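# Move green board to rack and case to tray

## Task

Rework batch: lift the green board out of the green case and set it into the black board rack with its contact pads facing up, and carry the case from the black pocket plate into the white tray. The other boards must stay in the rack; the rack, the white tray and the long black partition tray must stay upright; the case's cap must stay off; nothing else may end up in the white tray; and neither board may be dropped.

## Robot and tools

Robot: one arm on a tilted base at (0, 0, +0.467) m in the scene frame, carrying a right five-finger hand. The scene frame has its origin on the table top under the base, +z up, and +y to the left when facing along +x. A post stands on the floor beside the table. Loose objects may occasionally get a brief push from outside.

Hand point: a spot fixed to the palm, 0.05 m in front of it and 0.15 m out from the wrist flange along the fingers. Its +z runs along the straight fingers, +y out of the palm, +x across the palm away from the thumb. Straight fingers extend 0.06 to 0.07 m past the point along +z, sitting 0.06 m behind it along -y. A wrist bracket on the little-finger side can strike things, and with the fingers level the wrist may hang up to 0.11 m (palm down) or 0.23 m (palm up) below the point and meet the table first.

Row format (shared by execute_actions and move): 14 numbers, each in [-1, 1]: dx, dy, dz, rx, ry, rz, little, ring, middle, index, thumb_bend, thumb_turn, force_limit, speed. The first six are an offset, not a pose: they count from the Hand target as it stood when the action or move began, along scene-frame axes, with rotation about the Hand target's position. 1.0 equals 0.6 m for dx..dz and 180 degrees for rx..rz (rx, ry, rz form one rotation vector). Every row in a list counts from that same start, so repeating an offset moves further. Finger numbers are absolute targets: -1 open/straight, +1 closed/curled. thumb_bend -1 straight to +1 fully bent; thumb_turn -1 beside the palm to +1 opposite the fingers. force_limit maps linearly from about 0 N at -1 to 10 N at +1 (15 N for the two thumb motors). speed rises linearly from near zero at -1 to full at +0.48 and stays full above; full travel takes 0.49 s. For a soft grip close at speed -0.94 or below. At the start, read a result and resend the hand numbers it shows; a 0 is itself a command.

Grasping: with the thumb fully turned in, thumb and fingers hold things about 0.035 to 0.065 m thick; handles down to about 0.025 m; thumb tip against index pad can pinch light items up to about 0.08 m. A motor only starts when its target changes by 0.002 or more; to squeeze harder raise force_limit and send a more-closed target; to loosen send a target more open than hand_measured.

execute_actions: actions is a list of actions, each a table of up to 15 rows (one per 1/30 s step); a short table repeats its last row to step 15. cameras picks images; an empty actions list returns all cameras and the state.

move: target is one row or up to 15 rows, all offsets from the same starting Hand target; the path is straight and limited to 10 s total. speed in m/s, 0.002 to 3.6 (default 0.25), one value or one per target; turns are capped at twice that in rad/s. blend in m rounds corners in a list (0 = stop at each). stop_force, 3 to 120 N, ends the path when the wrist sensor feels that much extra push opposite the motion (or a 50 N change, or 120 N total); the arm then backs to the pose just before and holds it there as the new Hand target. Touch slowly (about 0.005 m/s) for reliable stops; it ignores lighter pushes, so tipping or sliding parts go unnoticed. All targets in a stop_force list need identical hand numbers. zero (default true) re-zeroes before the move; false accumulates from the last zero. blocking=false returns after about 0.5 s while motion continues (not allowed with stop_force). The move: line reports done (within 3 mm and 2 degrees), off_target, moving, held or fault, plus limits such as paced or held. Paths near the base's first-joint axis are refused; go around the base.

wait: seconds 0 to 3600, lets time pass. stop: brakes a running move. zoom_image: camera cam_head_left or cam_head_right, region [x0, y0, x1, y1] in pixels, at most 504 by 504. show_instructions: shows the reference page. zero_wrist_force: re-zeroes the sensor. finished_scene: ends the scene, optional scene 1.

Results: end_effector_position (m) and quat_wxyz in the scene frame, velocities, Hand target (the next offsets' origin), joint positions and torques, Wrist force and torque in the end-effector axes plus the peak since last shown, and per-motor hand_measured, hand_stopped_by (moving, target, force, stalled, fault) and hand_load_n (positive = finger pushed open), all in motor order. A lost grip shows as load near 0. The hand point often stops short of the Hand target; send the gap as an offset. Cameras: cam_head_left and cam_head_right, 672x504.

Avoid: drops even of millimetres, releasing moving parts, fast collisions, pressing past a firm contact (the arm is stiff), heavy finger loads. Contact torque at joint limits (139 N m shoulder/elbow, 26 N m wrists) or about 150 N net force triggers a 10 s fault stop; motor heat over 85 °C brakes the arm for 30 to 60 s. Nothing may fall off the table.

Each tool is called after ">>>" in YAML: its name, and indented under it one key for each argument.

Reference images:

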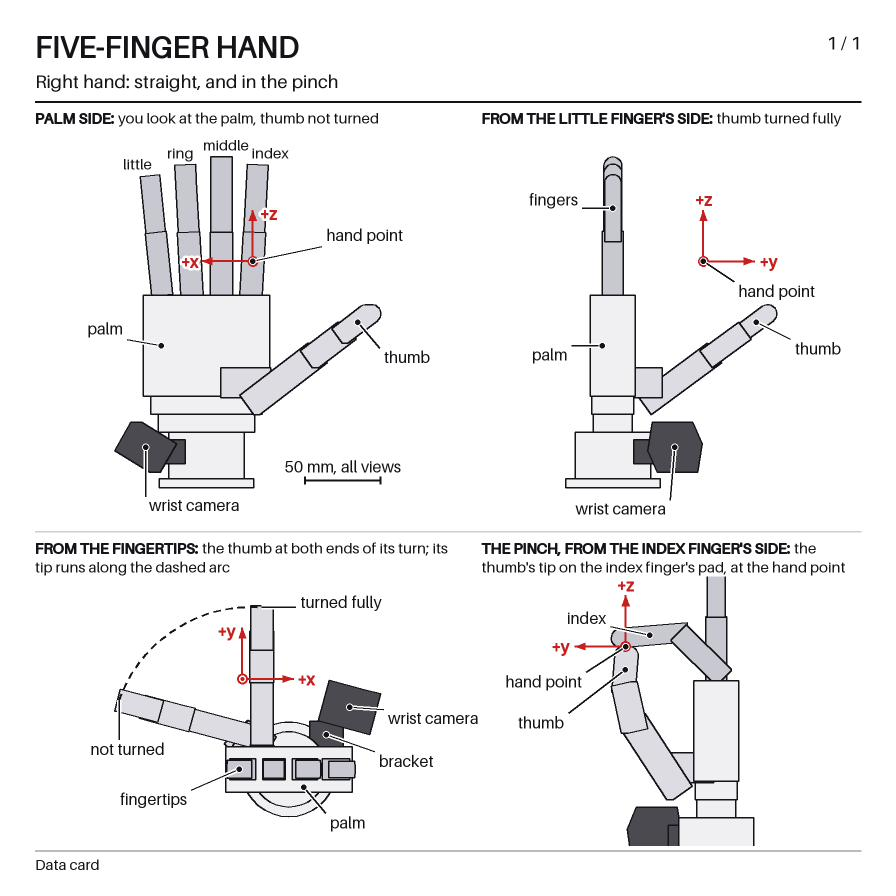

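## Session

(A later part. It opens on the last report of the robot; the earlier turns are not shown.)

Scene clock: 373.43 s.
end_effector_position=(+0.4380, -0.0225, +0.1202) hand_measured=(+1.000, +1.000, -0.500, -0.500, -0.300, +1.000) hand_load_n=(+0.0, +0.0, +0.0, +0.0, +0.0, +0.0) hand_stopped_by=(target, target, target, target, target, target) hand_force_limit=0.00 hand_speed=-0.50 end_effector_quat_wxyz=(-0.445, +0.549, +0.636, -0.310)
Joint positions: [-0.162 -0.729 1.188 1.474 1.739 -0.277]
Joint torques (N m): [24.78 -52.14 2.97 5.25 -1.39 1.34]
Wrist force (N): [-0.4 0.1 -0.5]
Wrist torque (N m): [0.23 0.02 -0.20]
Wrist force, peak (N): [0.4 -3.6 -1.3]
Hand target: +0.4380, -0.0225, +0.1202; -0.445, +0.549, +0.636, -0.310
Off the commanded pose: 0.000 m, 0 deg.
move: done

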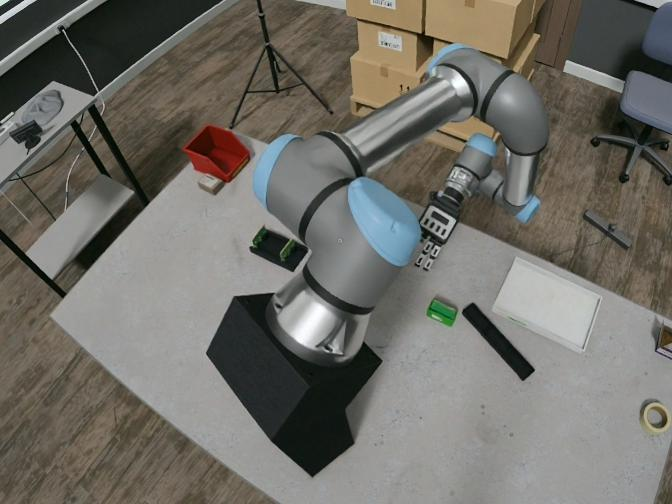

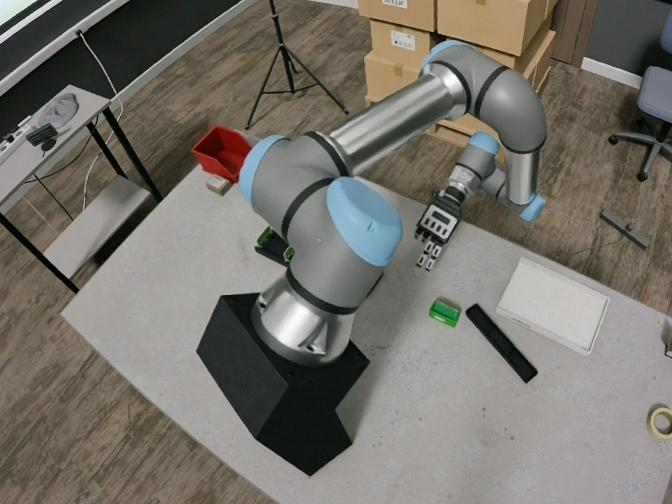

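>>> execute_actions:
  actions: []

Scene clock: 375.17 s.
end_effector_position=(+0.4380, -0.0225, +0.1202) hand_measured=(+1.000, +1.000, -0.500, -0.500, -0.300, +1.000) hand_load_n=(+0.0, +0.0, +0.0, +0.0, +0.0, +0.0) hand_stopped_by=(target, target, target, target, target, target) hand_force_limit=0.00 hand_speed=-0.50 end_effector_quat_wxyz=(-0.445, +0.549, +0.636, -0.310)
Joint positions: [-0.162 -0.729 1.188 1.474 1.739 -0.277]
Joint velocities: within noise
Joint torques (N m): [24.59 -51.96 3.54 4.95 -1.63 1.2]
Wrist force (N): [-0.2 -0.2 -0.4]
Wrist torque (N m): [0.18 -0.02 -0.19]
Wrist force, peak (N): [-0.3 0.2 -0.7]
Hand target: +0.4380, -0.0225, +0.1202; -0.445, +0.549, +0.636, -0.310
Off the commanded pose: 0.000 m, 0 deg.

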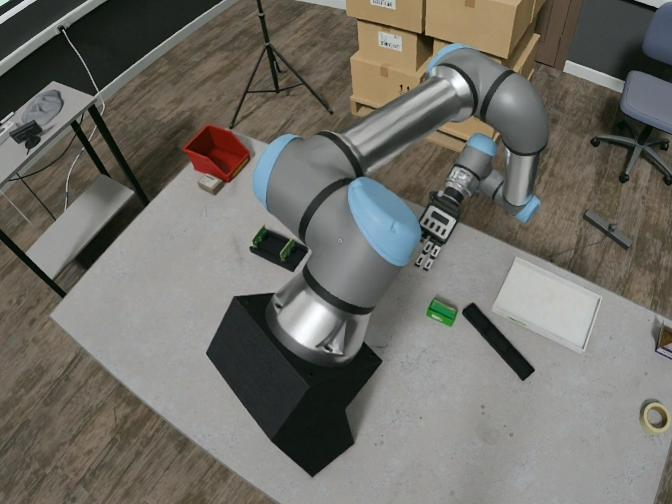

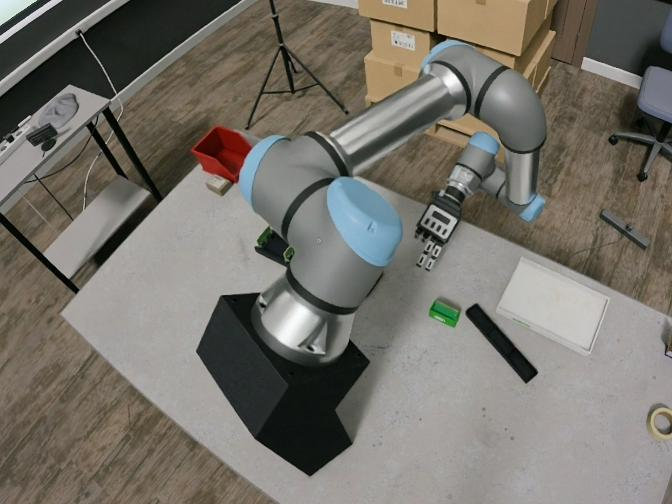

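>>> zoom_image:
  camera: "cam_head_left"
  region: [422, 292, 462, 332]

>>> zoom_image:
  camera: "cam_head_right"
  region: [424, 292, 464, 332]

>>> zoom_image:
  camera: "cam_head_left"
  region: [240, 210, 320, 290]

Scaled by 12.600 from the camera's image (finer frame: 960x720).

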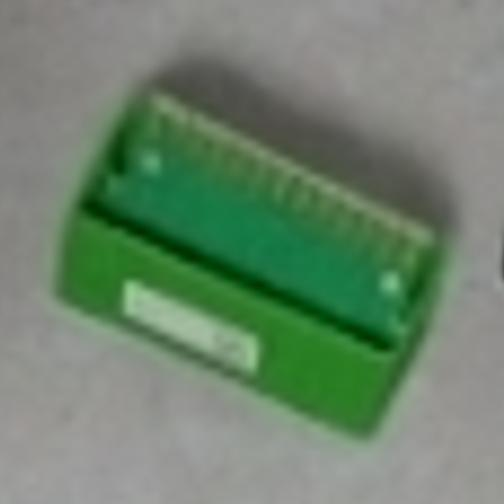

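Scaled by 12.600 from the camera's image (finer frame: 960x720).

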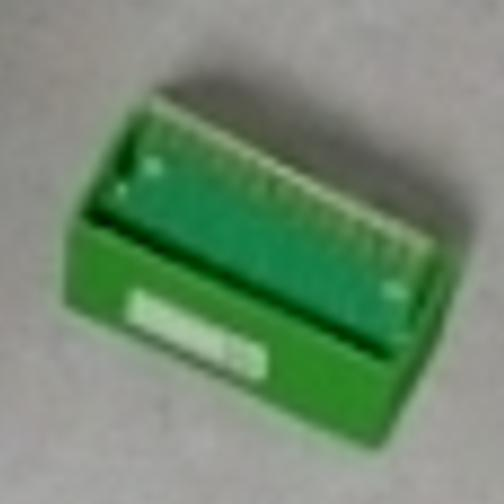

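Scaled by 6.300 from the camera's image (finer frame: 960x720).

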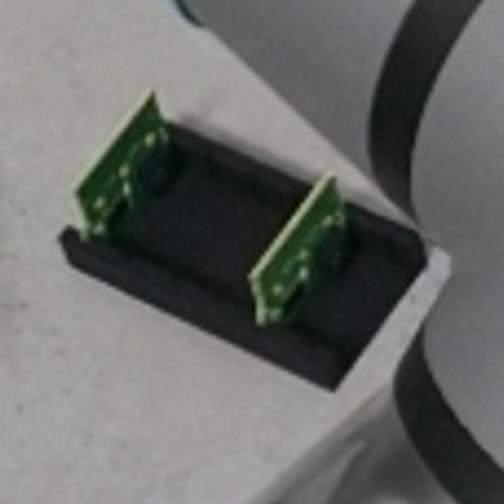

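>>> zoom_image:
  camera: "cam_head_left"
  region: [426, 296, 442, 312]

>>> zoom_image:
  camera: "cam_head_left"
  region: [444, 306, 460, 322]

>>> zoom_image:
  camera: "cam_head_right"
  region: [429, 296, 445, 312]

>>> zoom_image:
  camera: "cam_head_right"
  region: [446, 306, 462, 322]

Scaled by 31.500 from the camera's image (finer frame: 960x720).

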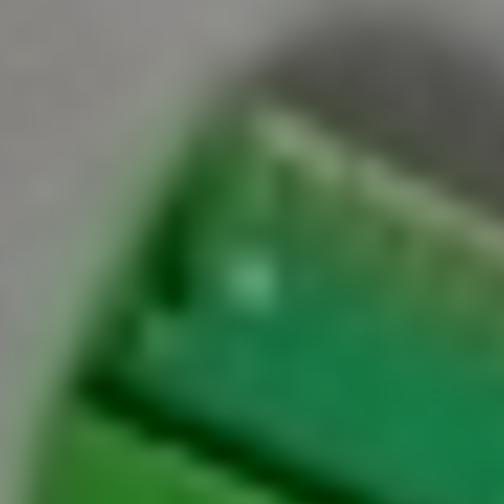

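Scaled by 31.500 from the camera's image (finer frame: 960x720).

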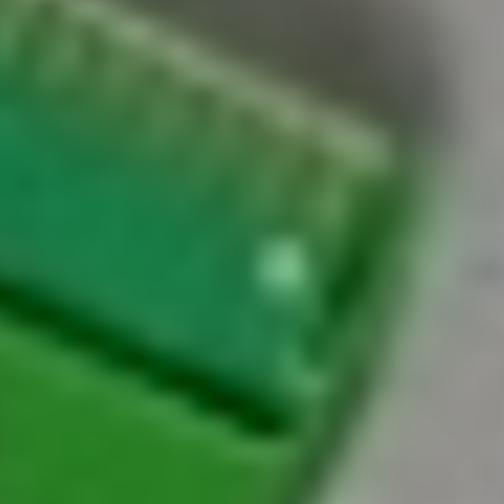

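Scaled by 31.500 from the camera's image (finer frame: 960x720).

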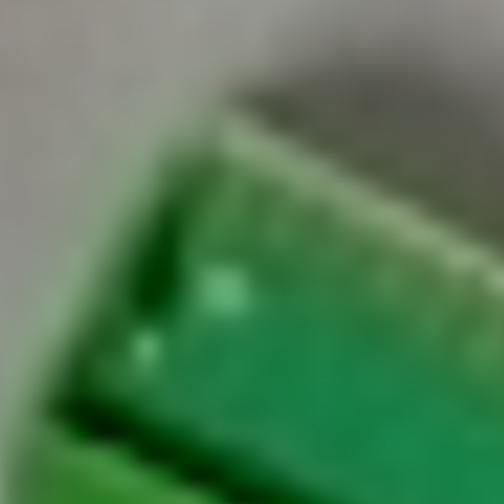

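Scaled by 31.500 from the camera's image (finer frame: 960x720).

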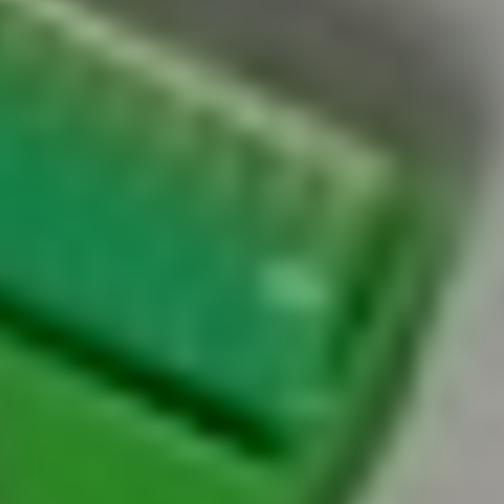

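>>> move:
  target:
    - [-0.13, -0.15333, 0, 0, 0, 0, 1, 1, -0.5, -0.5, -0.37, 1, 0, -0.5]
    - [-0.13, -0.15333, -0.0945, 0, 0, 0, 1, 1, -0.5, -0.5, -0.37, 1, 0, -0.5]
  speed: [0.12, 0.06]
  blend: [0.01, 0]

Scene clock: 387.53 s.
end_effector_position=(+0.3600, -0.1145, +0.0636) hand_measured=(+1.000, +1.000, -0.500, -0.500, -0.370, +1.000) hand_load_n=(+0.0, +0.0, +0.0, -0.5, +0.0, +0.0) hand_stopped_by=(target, target, target, target, target, target) hand_force_limit=0.00 hand_speed=-0.50 end_effector_quat_wxyz=(-0.445, +0.549, +0.636, -0.310)
Joint positions: [-0.358 -0.671 1.278 1.289 1.805 -0.466]
Joint torques (N m): [17.52 -32.56 -10.08 4.87 -1.31 1.28]
Wrist force (N): [0.1 -0.2 -0.6]
Wrist torque (N m): [0.20 -0.03 -0.21]
Wrist force, peak (N): [0.7 0.3 -0.8]
Hand target: +0.3600, -0.1145, +0.0635; -0.445, +0.549, +0.636, -0.310
Off the commanded pose: 0.000 m, 0 deg.
move: done

>>> move:
  target: [0, 0, -0.0232, 0, 0, 0, 1, 1, -0.5, -0.5, -0.37, 1, 0, -0.5]
  speed: 0.015
  stop_force: 3
  cameras: ["all"]

>>> zoom_image:
  camera: "cam_head_left"
  region: [412, 272, 472, 332]

>>> zoom_image:
  camera: "cam_head_right"
  region: [412, 272, 472, 332]

Scene clock: 389.67 s.
end_effector_position=(+0.3600, -0.1145, +0.0496) hand_measured=(+1.000, +1.000, -0.500, -0.500, -0.370, +1.000) hand_load_n=(+0.0, +0.0, -0.5, +0.0, +0.0, +0.0) hand_stopped_by=(target, target, target, target, target, target) hand_force_limit=0.00 hand_speed=-0.50 end_effector_quat_wxyz=(-0.445, +0.549, +0.636, -0.310)
Joint positions: [-0.355 -0.636 1.238 1.294 1.804 -0.463]
Joint torques (N m): [17.64 -30.76 -11.14 4.92 -1.27 1.1]
Wrist force (N): [-0.1 -0.1 -0.4]
Wrist torque (N m): [0.19 -0.01 -0.21]
Wrist force, peak (N): [-0.1 -0.4 -0.9]
Hand target: +0.3600, -0.1145, +0.0496; -0.445, +0.549, +0.636, -0.310
Off the commanded pose: 0.000 m, 0 deg.
move: done

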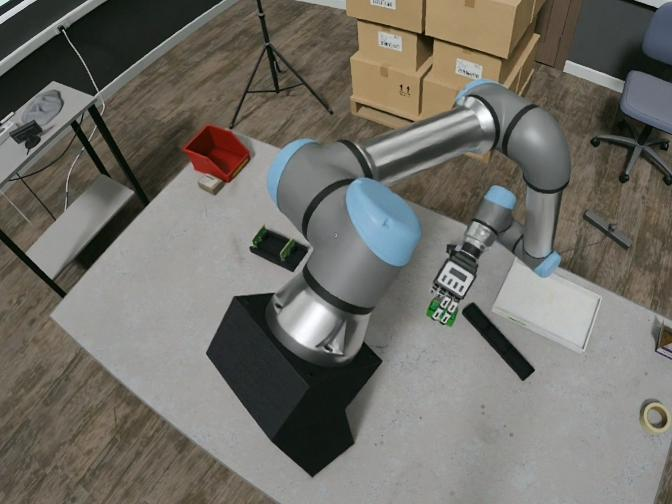

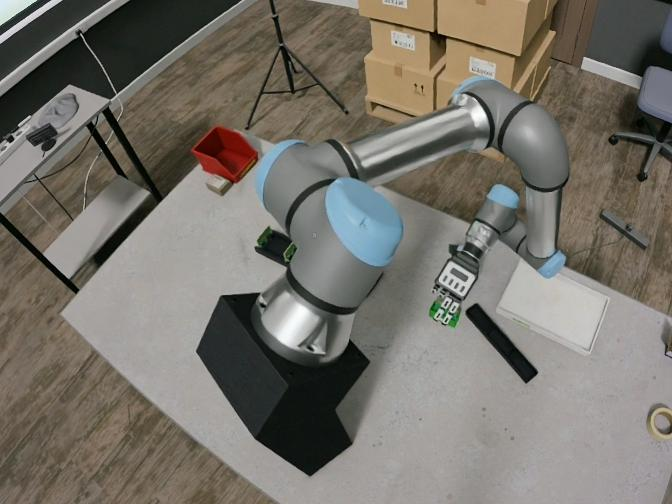

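Scaled by 8.400 from the camera's image (finer frame: 960x720).

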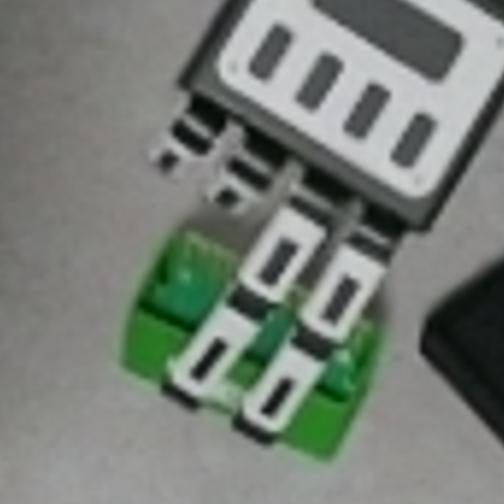

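Scaled by 8.400 from the camera's image (finer frame: 960x720).

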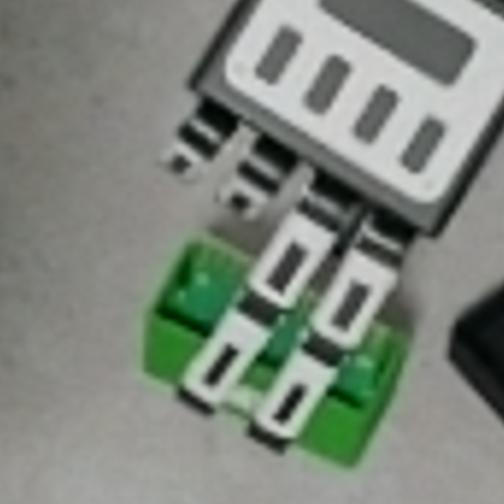

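>>> move:
  target: [-0.045, 0, 0, 0, 0, 0, 1, 1, -0.5, -0.5, -0.37, 1, 0, -0.5]
  speed: 0.015
  stop_force: 3
  cameras: ["all"]

>>> zoom_image:
  camera: "cam_head_left"
  region: [412, 282, 462, 332]

>>> zoom_image:
  camera: "cam_head_right"
  region: [412, 282, 462, 332]

Scene clock: 393.90 s.
end_effector_position=(+0.3330, -0.1145, +0.0496) hand_measured=(+1.000, +1.000, -0.500, -0.500, -0.370, +1.000) hand_load_n=(+0.0, +0.5, +0.0, +0.0, +0.0, +0.0) hand_stopped_by=(target, target, target, target, target, target) hand_force_limit=0.00 hand_speed=-0.50 end_effector_quat_wxyz=(-0.445, +0.549, +0.636, -0.310)
Joint positions: [-0.375 -0.648 1.319 1.221 1.81 -0.482]
Joint torques (N m): [-6.83 -47.85 6.27 0.23 1.64 -1.45]
Wrist force (N): [0.1 -0.5 -0.4]
Wrist torque (N m): [0.13 -0.03 -0.01]
Wrist force, peak (N): [0.4 -0.5 -0.7]
Hand target: +0.3330, -0.1145, +0.0496; -0.445, +0.549, +0.636, -0.310
Off the commanded pose: 0.000 m, 0 deg.
move: done

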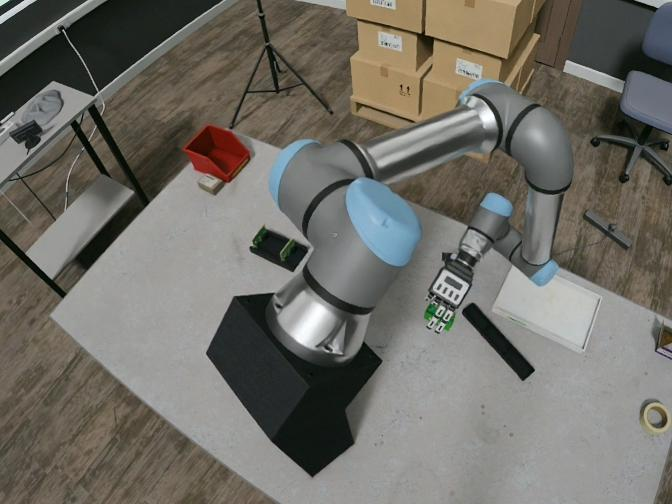

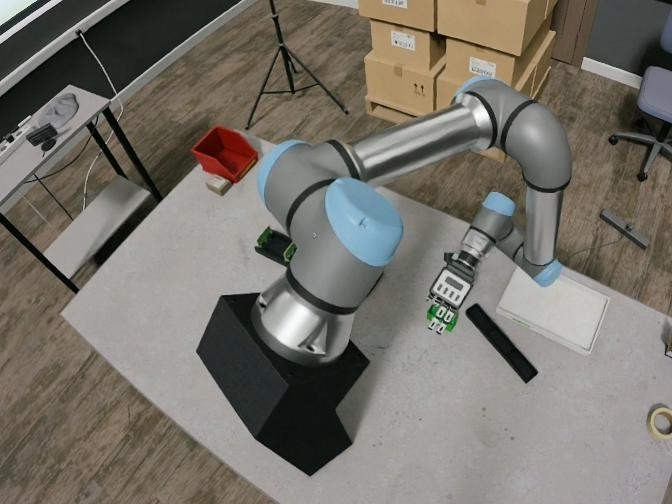

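Scaled by 10.080 from the camera's image (finer frame: 960x720).

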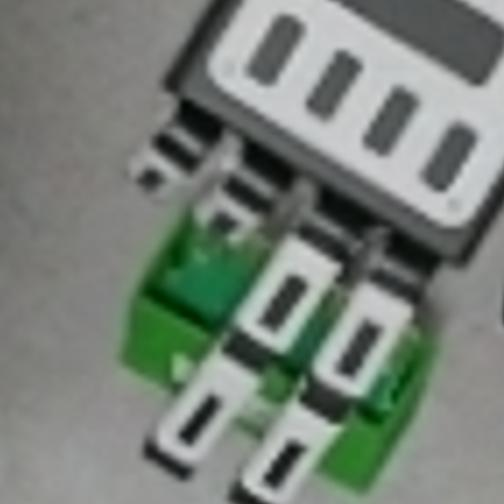

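Scaled by 10.080 from the camera's image (finer frame: 960x720).

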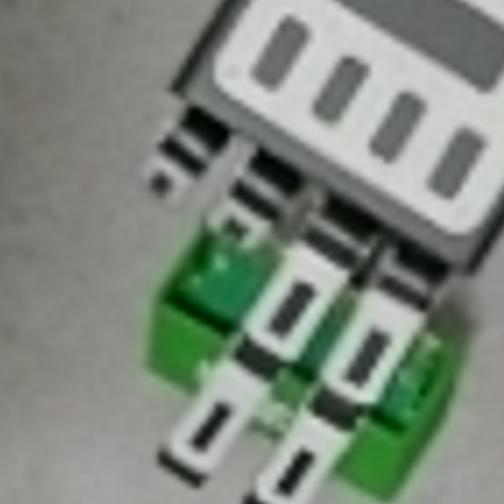

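>>> move:
  target:
    - [0.006, 0, 0, 0, 0, 0, 1, 1, -0.5, -0.5, -0.37, 1, 0, -0.5]
    - [0.006, 0, 0.08, 0, 0, 0, 1, 1, -0.5, -0.5, -0.37, 1, 0, -0.5]
    - [0.13, 0.12, 0.12, 0, 0, 0, 1, 1, -0.5, -0.5, -0.37, 1, 0, -0.5]
  speed: [0.02, 0.08, 0.2]
  blend: [0, 0.01, 0]
  cameras: ["all"]

>>> zoom_image:
  camera: "cam_head_left"
  region: [422, 296, 462, 336]

>>> zoom_image:
  camera: "cam_head_right"
  region: [424, 296, 464, 336]

Scene clock: 397.17 s.
end_effector_position=(+0.4109, -0.0425, +0.1216) hand_measured=(+1.000, +1.000, -0.500, -0.500, -0.370, +1.000) hand_load_n=(+0.0, +0.0, +0.0, +0.0, +0.0, +0.0) hand_stopped_by=(target, target, target, target, target, target) hand_force_limit=0.00 hand_speed=-0.50 end_effector_quat_wxyz=(-0.445, +0.549, +0.636, -0.310)
Joint positions: [-0.209 -0.763 1.288 1.401 1.756 -0.322]
Joint torques (N m): [22.58 -32.8 -11.91 5.21 -1.35 1.24]
Wrist force (N): [0.1 -0.1 -0.4]
Wrist torque (N m): [0.14 -0.04 -0.23]
Wrist force, peak (N): [1.2 -0.1 -1.2]
Hand target: +0.4110, -0.0425, +0.1216; -0.445, +0.549, +0.636, -0.310
Off the commanded pose: 0.000 m, 0 deg.
move: done

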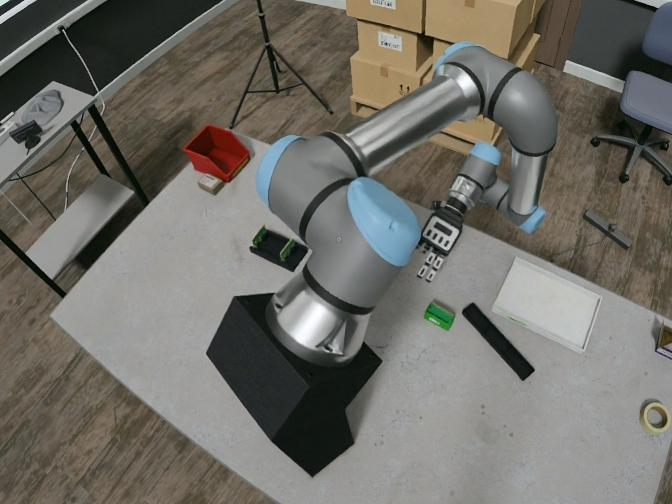

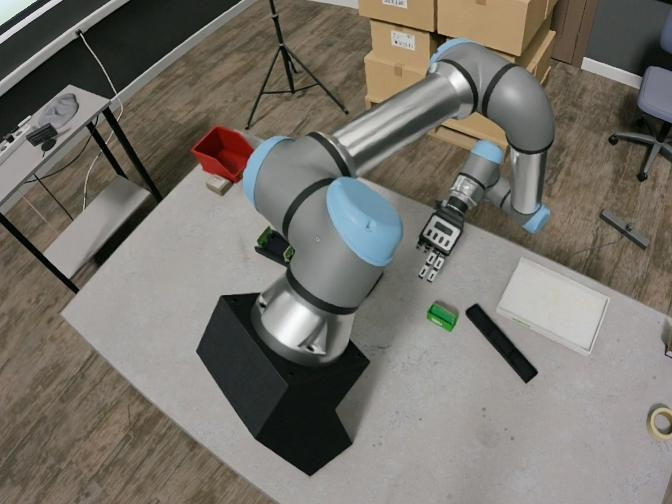

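Scaled by 12.600 from the camera's image (finer frame: 960x720).

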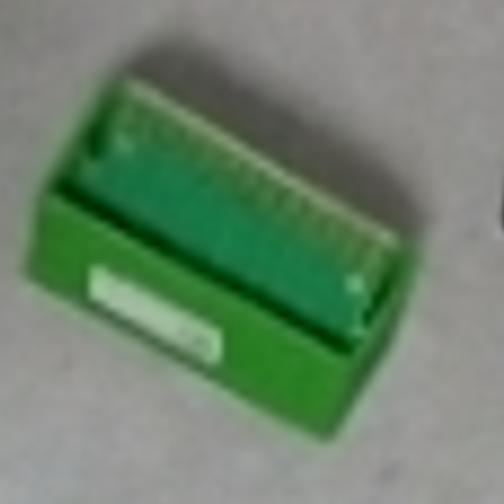

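Scaled by 12.600 from the camera's image (finer frame: 960x720).

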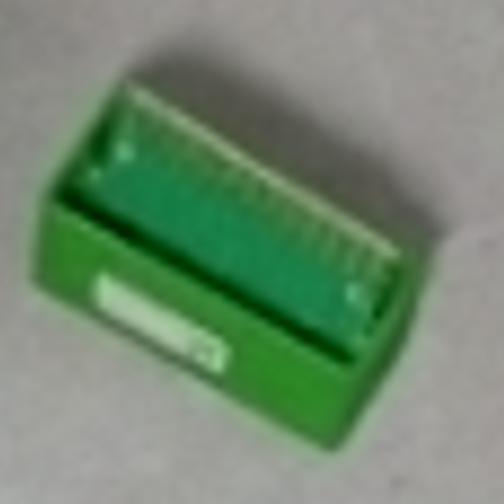

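>>> move:
  target:
    - [-0.188, -0.1148, 0, 0, 0, -0.025, 1, 1, -0.5, -0.5, -0.37, 1, 0, -0.5]
    - [-0.188, -0.1148, -0.1060, 0, 0, -0.025, 1, 1, -0.5, -0.5, -0.37, 1, 0, -0.5]
  speed: [0.15, 0.08]
  blend: [0.01, 0]

>>> move:
  target: [0, 0, -0.022, 0, 0, 0, 1, 1, -0.5, -0.5, -0.37, 1, 0, -0.5]
  speed: 0.005
  stop_force: 3
  cameras: ["all"]

>>> zoom_image:
  camera: "cam_head_left"
  region: [412, 282, 462, 332]

Scene clock: 404.33 s.
end_effector_position=(+0.2982, -0.1113, +0.0581) hand_measured=(+1.000, +1.000, -0.500, -0.500, -0.370, +1.000) hand_load_n=(+0.0, +0.0, +0.0, +0.0, +0.0, +0.0) hand_stopped_by=(target, target, target, target, target, target) hand_force_limit=0.00 hand_speed=-0.50 end_effector_quat_wxyz=(-0.457, +0.573, +0.614, -0.292)
Joint positions: [-0.426 -0.677 1.436 1.14 1.757 -0.496]
Joint torques (N m): [14.39 -27.46 -8.28 5.13 -1.25 1.23]
Wrist force (N): [0.2 -0.4 -0.6]
Wrist torque (N m): [0.16 -0.04 -0.17]
Wrist force, peak (N): [1.2 0.4 -0.9]
Hand target: +0.2982, -0.1113, +0.0580; -0.457, +0.573, +0.614, -0.292
Off the commanded pose: 0.000 m, 0 deg.
move: done

Scene clock: 407.73 s.
end_effector_position=(+0.2982, -0.1113, +0.0448) hand_measured=(+1.000, +1.000, -0.500, -0.500, -0.370, +1.000) hand_load_n=(+0.0, +0.0, +0.0, +0.0, +0.0, +0.0) hand_stopped_by=(target, target, target, target, target, target) hand_force_limit=0.00 hand_speed=-0.50 end_effector_quat_wxyz=(-0.457, +0.573, +0.614, -0.292)
Joint positions: [-0.422 -0.645 1.399 1.146 1.756 -0.492]
Joint torques (N m): [15.7 -29.31 -8.98 4.85 -1.27 1.29]
Wrist force (N): [0.3 -0.8 -0.6]
Wrist torque (N m): [0.12 -0.04 -0.16]
Wrist force, peak (N): [0.1 -1.3 -0.6]
Hand target: +0.2982, -0.1113, +0.0448; -0.457, +0.573, +0.614, -0.292
Off the commanded pose: 0.000 m, 0 deg.
move: done

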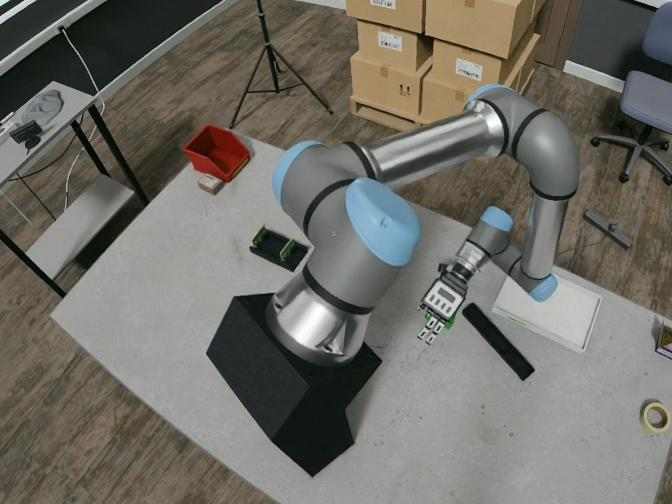

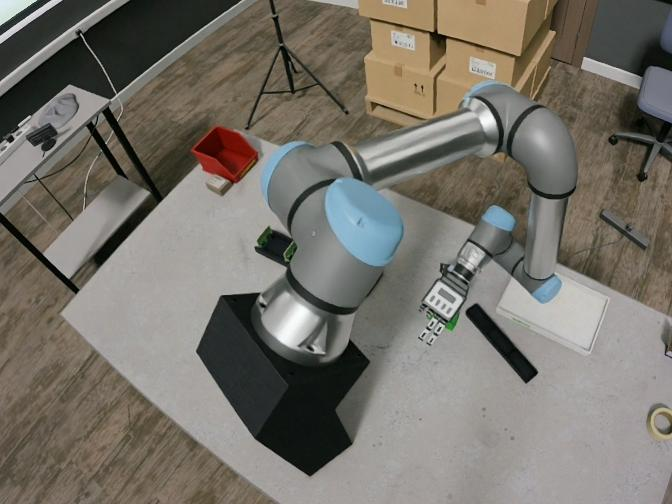

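Scaled by 10.080 from the camera's image (finer frame: 960x720).

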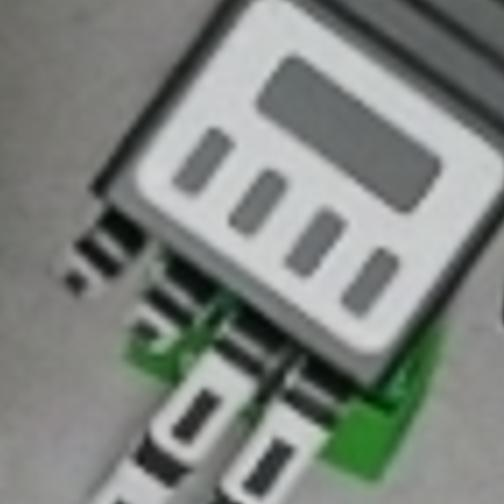

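>>> move:
  target: [0, 0, -0.008, 0, 0, 0, 1, 1, -0.5, -0.5, -0.37, 1, 0, -0.5]
  speed: 0.005
  stop_force: 3

Scene clock: 409.70 s.
end_effector_position=(+0.2982, -0.1113, +0.0400) hand_measured=(+1.000, +1.000, -0.500, -0.500, -0.370, +1.000) hand_load_n=(+0.0, +0.0, +0.0, +0.0, -1.0, +0.0) hand_stopped_by=(target, target, target, target, target, target) hand_force_limit=0.00 hand_speed=-0.50 end_effector_quat_wxyz=(-0.457, +0.573, +0.614, -0.292)
Joint positions: [-0.421 -0.634 1.385 1.148 1.756 -0.491]
Joint torques (N m): [13.5 -28.61 -8.24 4.86 -1.28 1.06]
Wrist force (N): [0.1 -1.3 -0.7]
Wrist torque (N m): [0.09 -0.01 -0.17]
Wrist force, peak (N): [0.3 -2.1 -0.7]
Hand target: +0.2982, -0.1113, +0.0400; -0.457, +0.573, +0.614, -0.292
Off the commanded pose: 0.000 m, 0 deg.
move: done

>>> move:
  target:
    - [0, 0, 0.03, 0, 0, 0, 1, 1, -0.5, -0.5, -0.37, 1, 0, -0.5]
    - [0.188, 0.1148, 0.13, 0, 0, 0, 1, 1, -0.5, -0.5, -0.37, 1, 0, -0.5]
  speed: [0.05, 0.2]
  blend: [0.01, 0]
  cameras: ["all"]

>>> zoom_image:
  camera: "cam_head_left"
  region: [422, 296, 462, 336]

>>> zoom_image:
  camera: "cam_head_right"
  region: [424, 296, 464, 336]

Scene clock: 411.87 s.
end_effector_position=(+0.4110, -0.0425, +0.1180) hand_measured=(+1.000, +1.000, -0.500, -0.500, -0.370, +1.000) hand_load_n=(+0.0, +0.0, +0.0, +0.0, +0.0, +0.0) hand_stopped_by=(target, target, target, target, target, target) hand_force_limit=0.00 hand_speed=-0.50 end_effector_quat_wxyz=(-0.457, +0.573, +0.614, -0.292)
Joint positions: [-0.237 -0.76 1.282 1.405 1.694 -0.316]
Joint torques (N m): [21.68 -33.28 -13.01 5.17 -1.5 0.89]
Wrist force (N): [0.0 -0.1 -0.3]
Wrist torque (N m): [0.16 -0.04 -0.25]
Wrist force, peak (N): [0.2 -1.9 -0.8]
Hand target: +0.4110, -0.0425, +0.1180; -0.457, +0.573, +0.614, -0.292
Off the commanded pose: 0.000 m, 0 deg.
move: done; blend cut to 0.009 m at target 1

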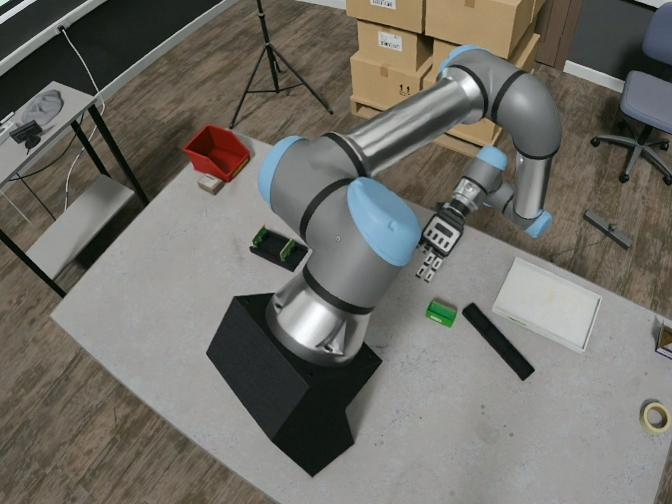

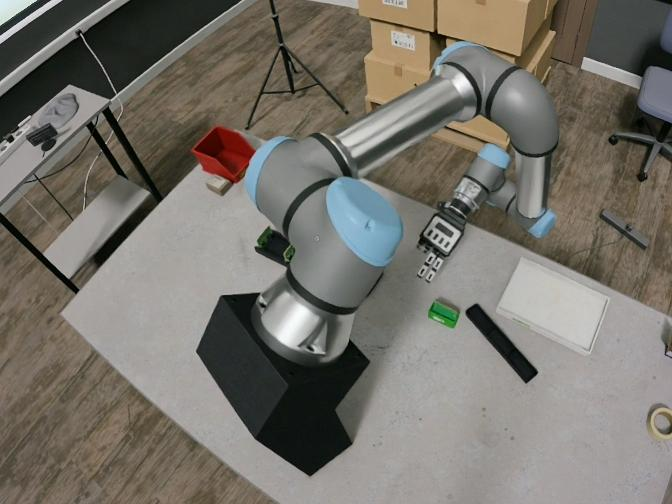

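Scaled by 12.600 from the camera's image (finer frame: 960x720).

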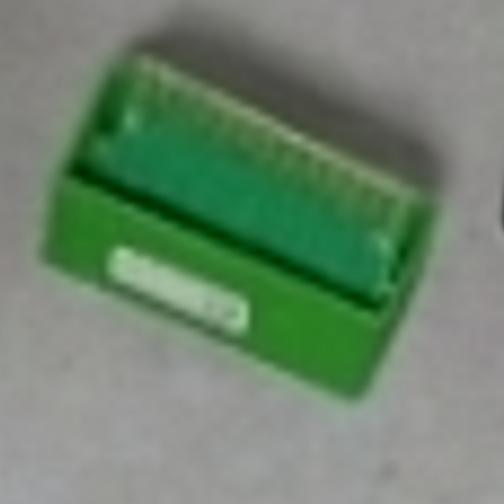

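Scaled by 12.600 from the camera's image (finer frame: 960x720).

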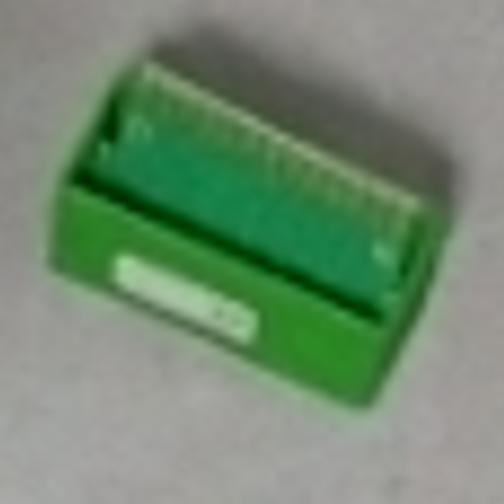

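>>> move:
  target: [0, 0, -0.15, 0, 0, 0, 1, 1, -0.5, -0.5, -0.37, 1, 0, -0.5]
  speed: 0.12

>>> move:
  target: [0, 0, -0.042, 0, 0, 0, 1, 1, -0.5, -0.5, -0.37, 1, 0, -0.5]
  speed: 0.006
  stop_force: 3

Scene clock: 415.17 s.
end_effector_position=(+0.4110, -0.0425, +0.0281) hand_measured=(+1.000, +1.000, -0.500, -0.500, -0.370, +1.000) hand_load_n=(+0.0, +0.0, +0.0, +0.0, +0.0, +0.0) hand_stopped_by=(target, target, target, target, target, target) hand_force_limit=0.00 hand_speed=-0.50 end_effector_quat_wxyz=(-0.457, +0.573, +0.614, -0.292)
Joint positions: [-0.235 -0.537 1.024 1.44 1.693 -0.314]
Joint torques (N m): [20.82 -32.36 -13.4 5.23 0.79 1.15]
Wrist force (N): [0.1 -0.3 -0.5]
Wrist torque (N m): [0.16 -0.02 -0.22]
Wrist force, peak (N): [0.5 -0.8 -0.8]
Hand target: +0.4110, -0.0425, +0.0280; -0.457, +0.573, +0.614, -0.292
Off the commanded pose: 0.000 m, 0 deg.
move: done

Scene clock: 419.20 s.
end_effector_position=(+0.4110, -0.0425, +0.0096) hand_measured=(+1.000, +1.000, -0.500, -0.500, -0.370, +1.000) hand_load_n=(+0.5, +0.0, +0.0, +0.0, -1.5, +0.5) hand_stopped_by=(target, target, target, target, target, target) hand_force_limit=0.00 hand_speed=-0.50 end_effector_quat_wxyz=(-0.457, +0.573, +0.614, -0.292)
Joint positions: [-0.235 -0.487 0.959 1.455 1.693 -0.314]
Joint torques (N m): [20.93 -49.81 3.71 -0.28 -0.93 0.75]
Wrist force (N): [-0.2 -2.3 -1.2]
Wrist torque (N m): [0.03 0.03 -0.29]
Wrist force, peak (N): [-0.2 -3.9 -2.5]
Hand target: +0.4110, -0.0425, +0.0096; -0.457, +0.573, +0.614, -0.292 (not the last commanded pose)
Off the commanded pose: 0.007 m, 0 deg.
move: contact

>>> move:
  target:
    - [0, 0, 0.1, 0, 0, 0.025, 1, 1, -0.5, -0.5, -0.37, 1, 0, -0.5]
    - [-0.1017, -0.1207, 0.1, 0, 0, 0.025, 1, 1, -0.5, -0.5, -0.37, 1, 0, -0.5]
    - [-0.1017, -0.1207, 0.0633, 0, 0, 0.025, 1, 1, -0.5, -0.5, -0.37, 1, 0, -0.5]
  speed: [0.1, 0.15, 0.03]
  blend: [0.01, 0.005, 0]

>>> move:
  target: [-0.0533, 0, 0, 0, 0, 0, 1, 1, -0.5, -0.5, -0.37, 1, 0, -0.5]
  speed: 0.015
  stop_force: 3
  cameras: ["all"]

>>> zoom_image:
  camera: "cam_head_left"
  region: [412, 282, 462, 332]

>>> zoom_image:
  camera: "cam_head_right"
  region: [412, 282, 462, 332]

Scene clock: 425.63 s.
end_effector_position=(+0.3500, -0.1149, +0.0476) hand_measured=(+1.000, +1.000, -0.500, -0.500, -0.370, +1.000) hand_load_n=(+0.0, +0.0, +0.0, +0.0, +0.0, +0.0) hand_stopped_by=(target, target, target, target, target, target) hand_force_limit=0.00 hand_speed=-0.50 end_effector_quat_wxyz=(-0.445, +0.549, +0.636, -0.310)
Joint positions: [-0.363 -0.637 1.263 1.268 1.807 -0.471]
Joint torques (N m): [16.4 -32.45 -10.95 5.12 -1.08 1.15]
Wrist force (N): [0.2 -0.2 -0.5]
Wrist torque (N m): [0.19 -0.05 -0.19]
Wrist force, peak (N): [-0.3 -2.9 -1.6]
Hand target: +0.3500, -0.1149, +0.0476; -0.445, +0.549, +0.636, -0.310
Off the commanded pose: 0.000 m, 0 deg.
move: done

Scene clock: 428.63 s.
end_effector_position=(+0.3180, -0.1149, +0.0476) hand_measured=(+1.000, +1.000, -0.500, -0.500, -0.370, +1.000) hand_load_n=(+0.5, +0.0, +0.0, +0.0, +0.5, +0.0) hand_stopped_by=(target, target, target, target, target, target) hand_force_limit=0.00 hand_speed=-0.50 end_effector_quat_wxyz=(-0.445, +0.549, +0.636, -0.310)
Joint positions: [-0.386 -0.648 1.356 1.181 1.814 -0.493]
Joint torques (N m): [-7.23 -46.17 6.85 0.43 1.48 -1.65]
Wrist force (N): [0.2 -0.4 -0.6]
Wrist torque (N m): [0.15 -0.02 0.00]
Wrist force, peak (N): [0.3 -0.4 -1.0]
Hand target: +0.3180, -0.1149, +0.0476; -0.445, +0.549, +0.636, -0.310
Off the commanded pose: 0.000 m, 0 deg.
move: done

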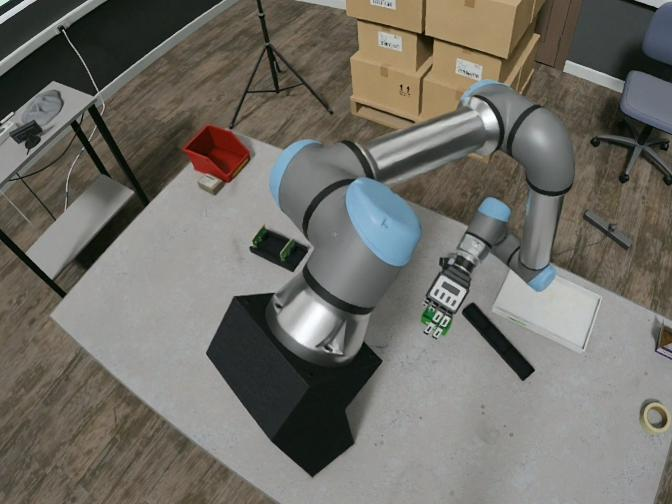

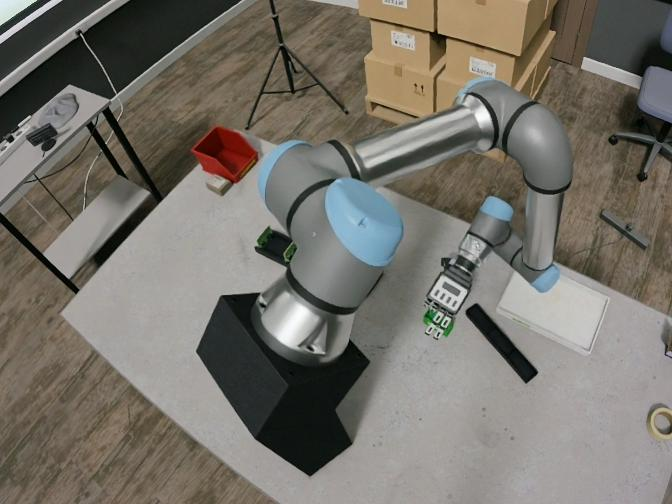

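Scaled by 10.080 from the camera's image (finer frame: 960x720).

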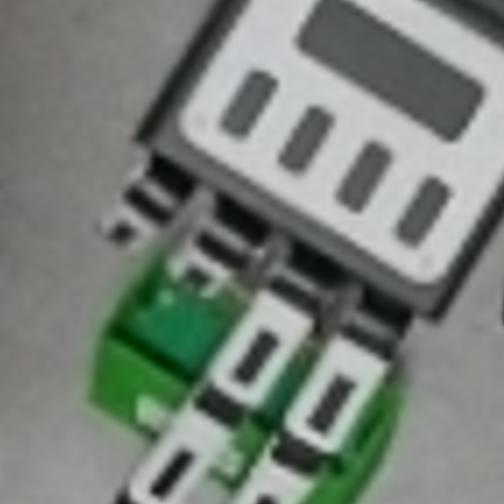

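Scaled by 10.080 from the camera's image (finer frame: 960x720).

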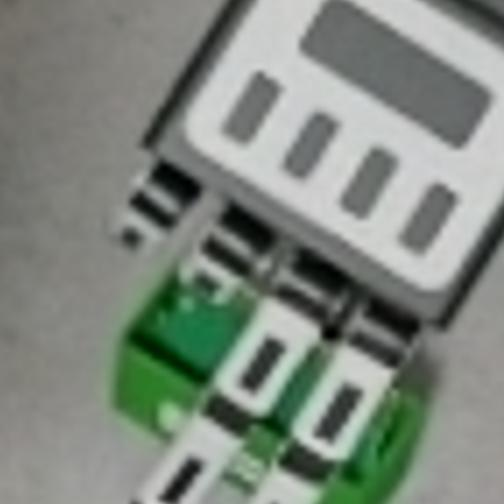

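>>> move:
  target:
    - [-0.011, 0, 0.005, 0, 0, 0, 1, 1, -0.5, -0.5, -0.37, 1, 0, -0.5]
    - [-0.0242, 0, 0.0062, 0, 0, 0, 1, 1, -0.5, -0.5, -0.37, 1, 0, -0.5]
    - [-0.0333, 0, 0.0050, 0, 0, 0, 1, 1, -0.5, -0.5, -0.37, 1, 0, -0.5]
  speed: 0.01
  stop_force: 3
  cameras: ["all"]

>>> zoom_image:
  camera: "cam_head_left"
  region: [412, 282, 462, 332]

>>> zoom_image:
  camera: "cam_head_right"
  region: [412, 282, 462, 332]

Scene clock: 433.53 s.
end_effector_position=(+0.2980, -0.1149, +0.0506) hand_measured=(+1.000, +1.000, -0.500, -0.500, -0.370, +1.000) hand_load_n=(+0.0, +0.0, +0.0, +0.0, +0.0, +0.0) hand_stopped_by=(target, target, target, target, target, target) hand_force_limit=0.00 hand_speed=-0.50 end_effector_quat_wxyz=(-0.445, +0.549, +0.636, -0.310)
Joint positions: [-0.402 -0.66 1.418 1.126 1.819 -0.509]
Joint torques (N m): [-6.63 -29.17 9.36 0.26 1.85 -1.37]
Wrist force (N): [0.3 -0.5 -0.7]
Wrist torque (N m): [0.15 -0.03 0.02]
Wrist force, peak (N): [0.5 -0.8 -0.9]
Hand target: +0.2980, -0.1149, +0.0506; -0.445, +0.549, +0.636, -0.310
Off the commanded pose: 0.000 m, 0 deg.
move: done

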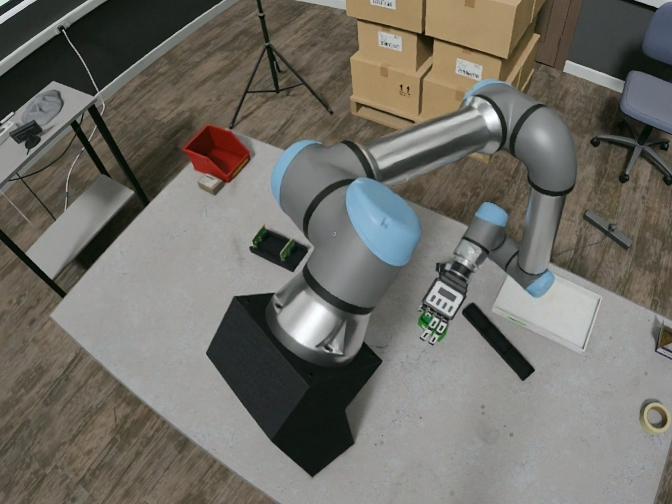

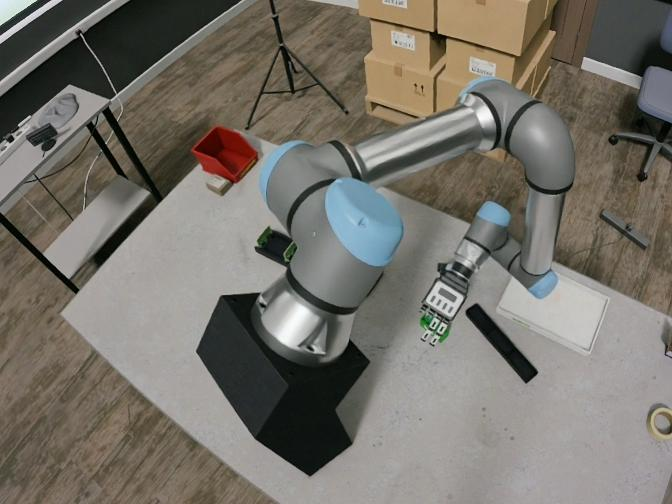

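Scaled by 10.080 from the camera's image (finer frame: 960x720).

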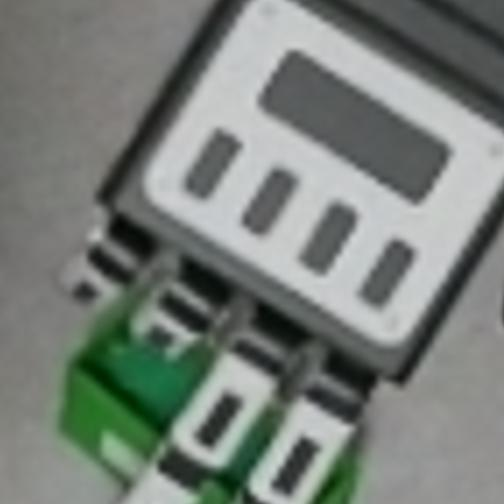

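Scaled by 10.080 from the camera's image (finer frame: 960x720).

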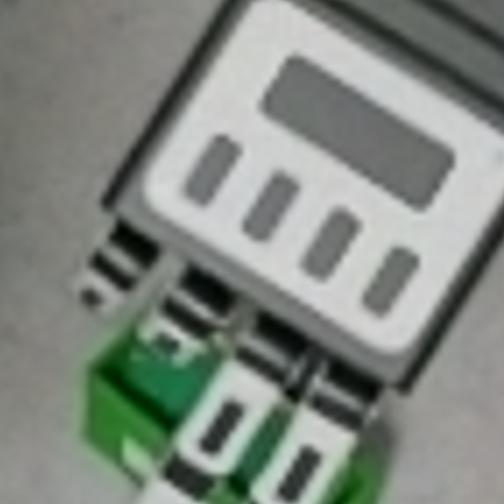

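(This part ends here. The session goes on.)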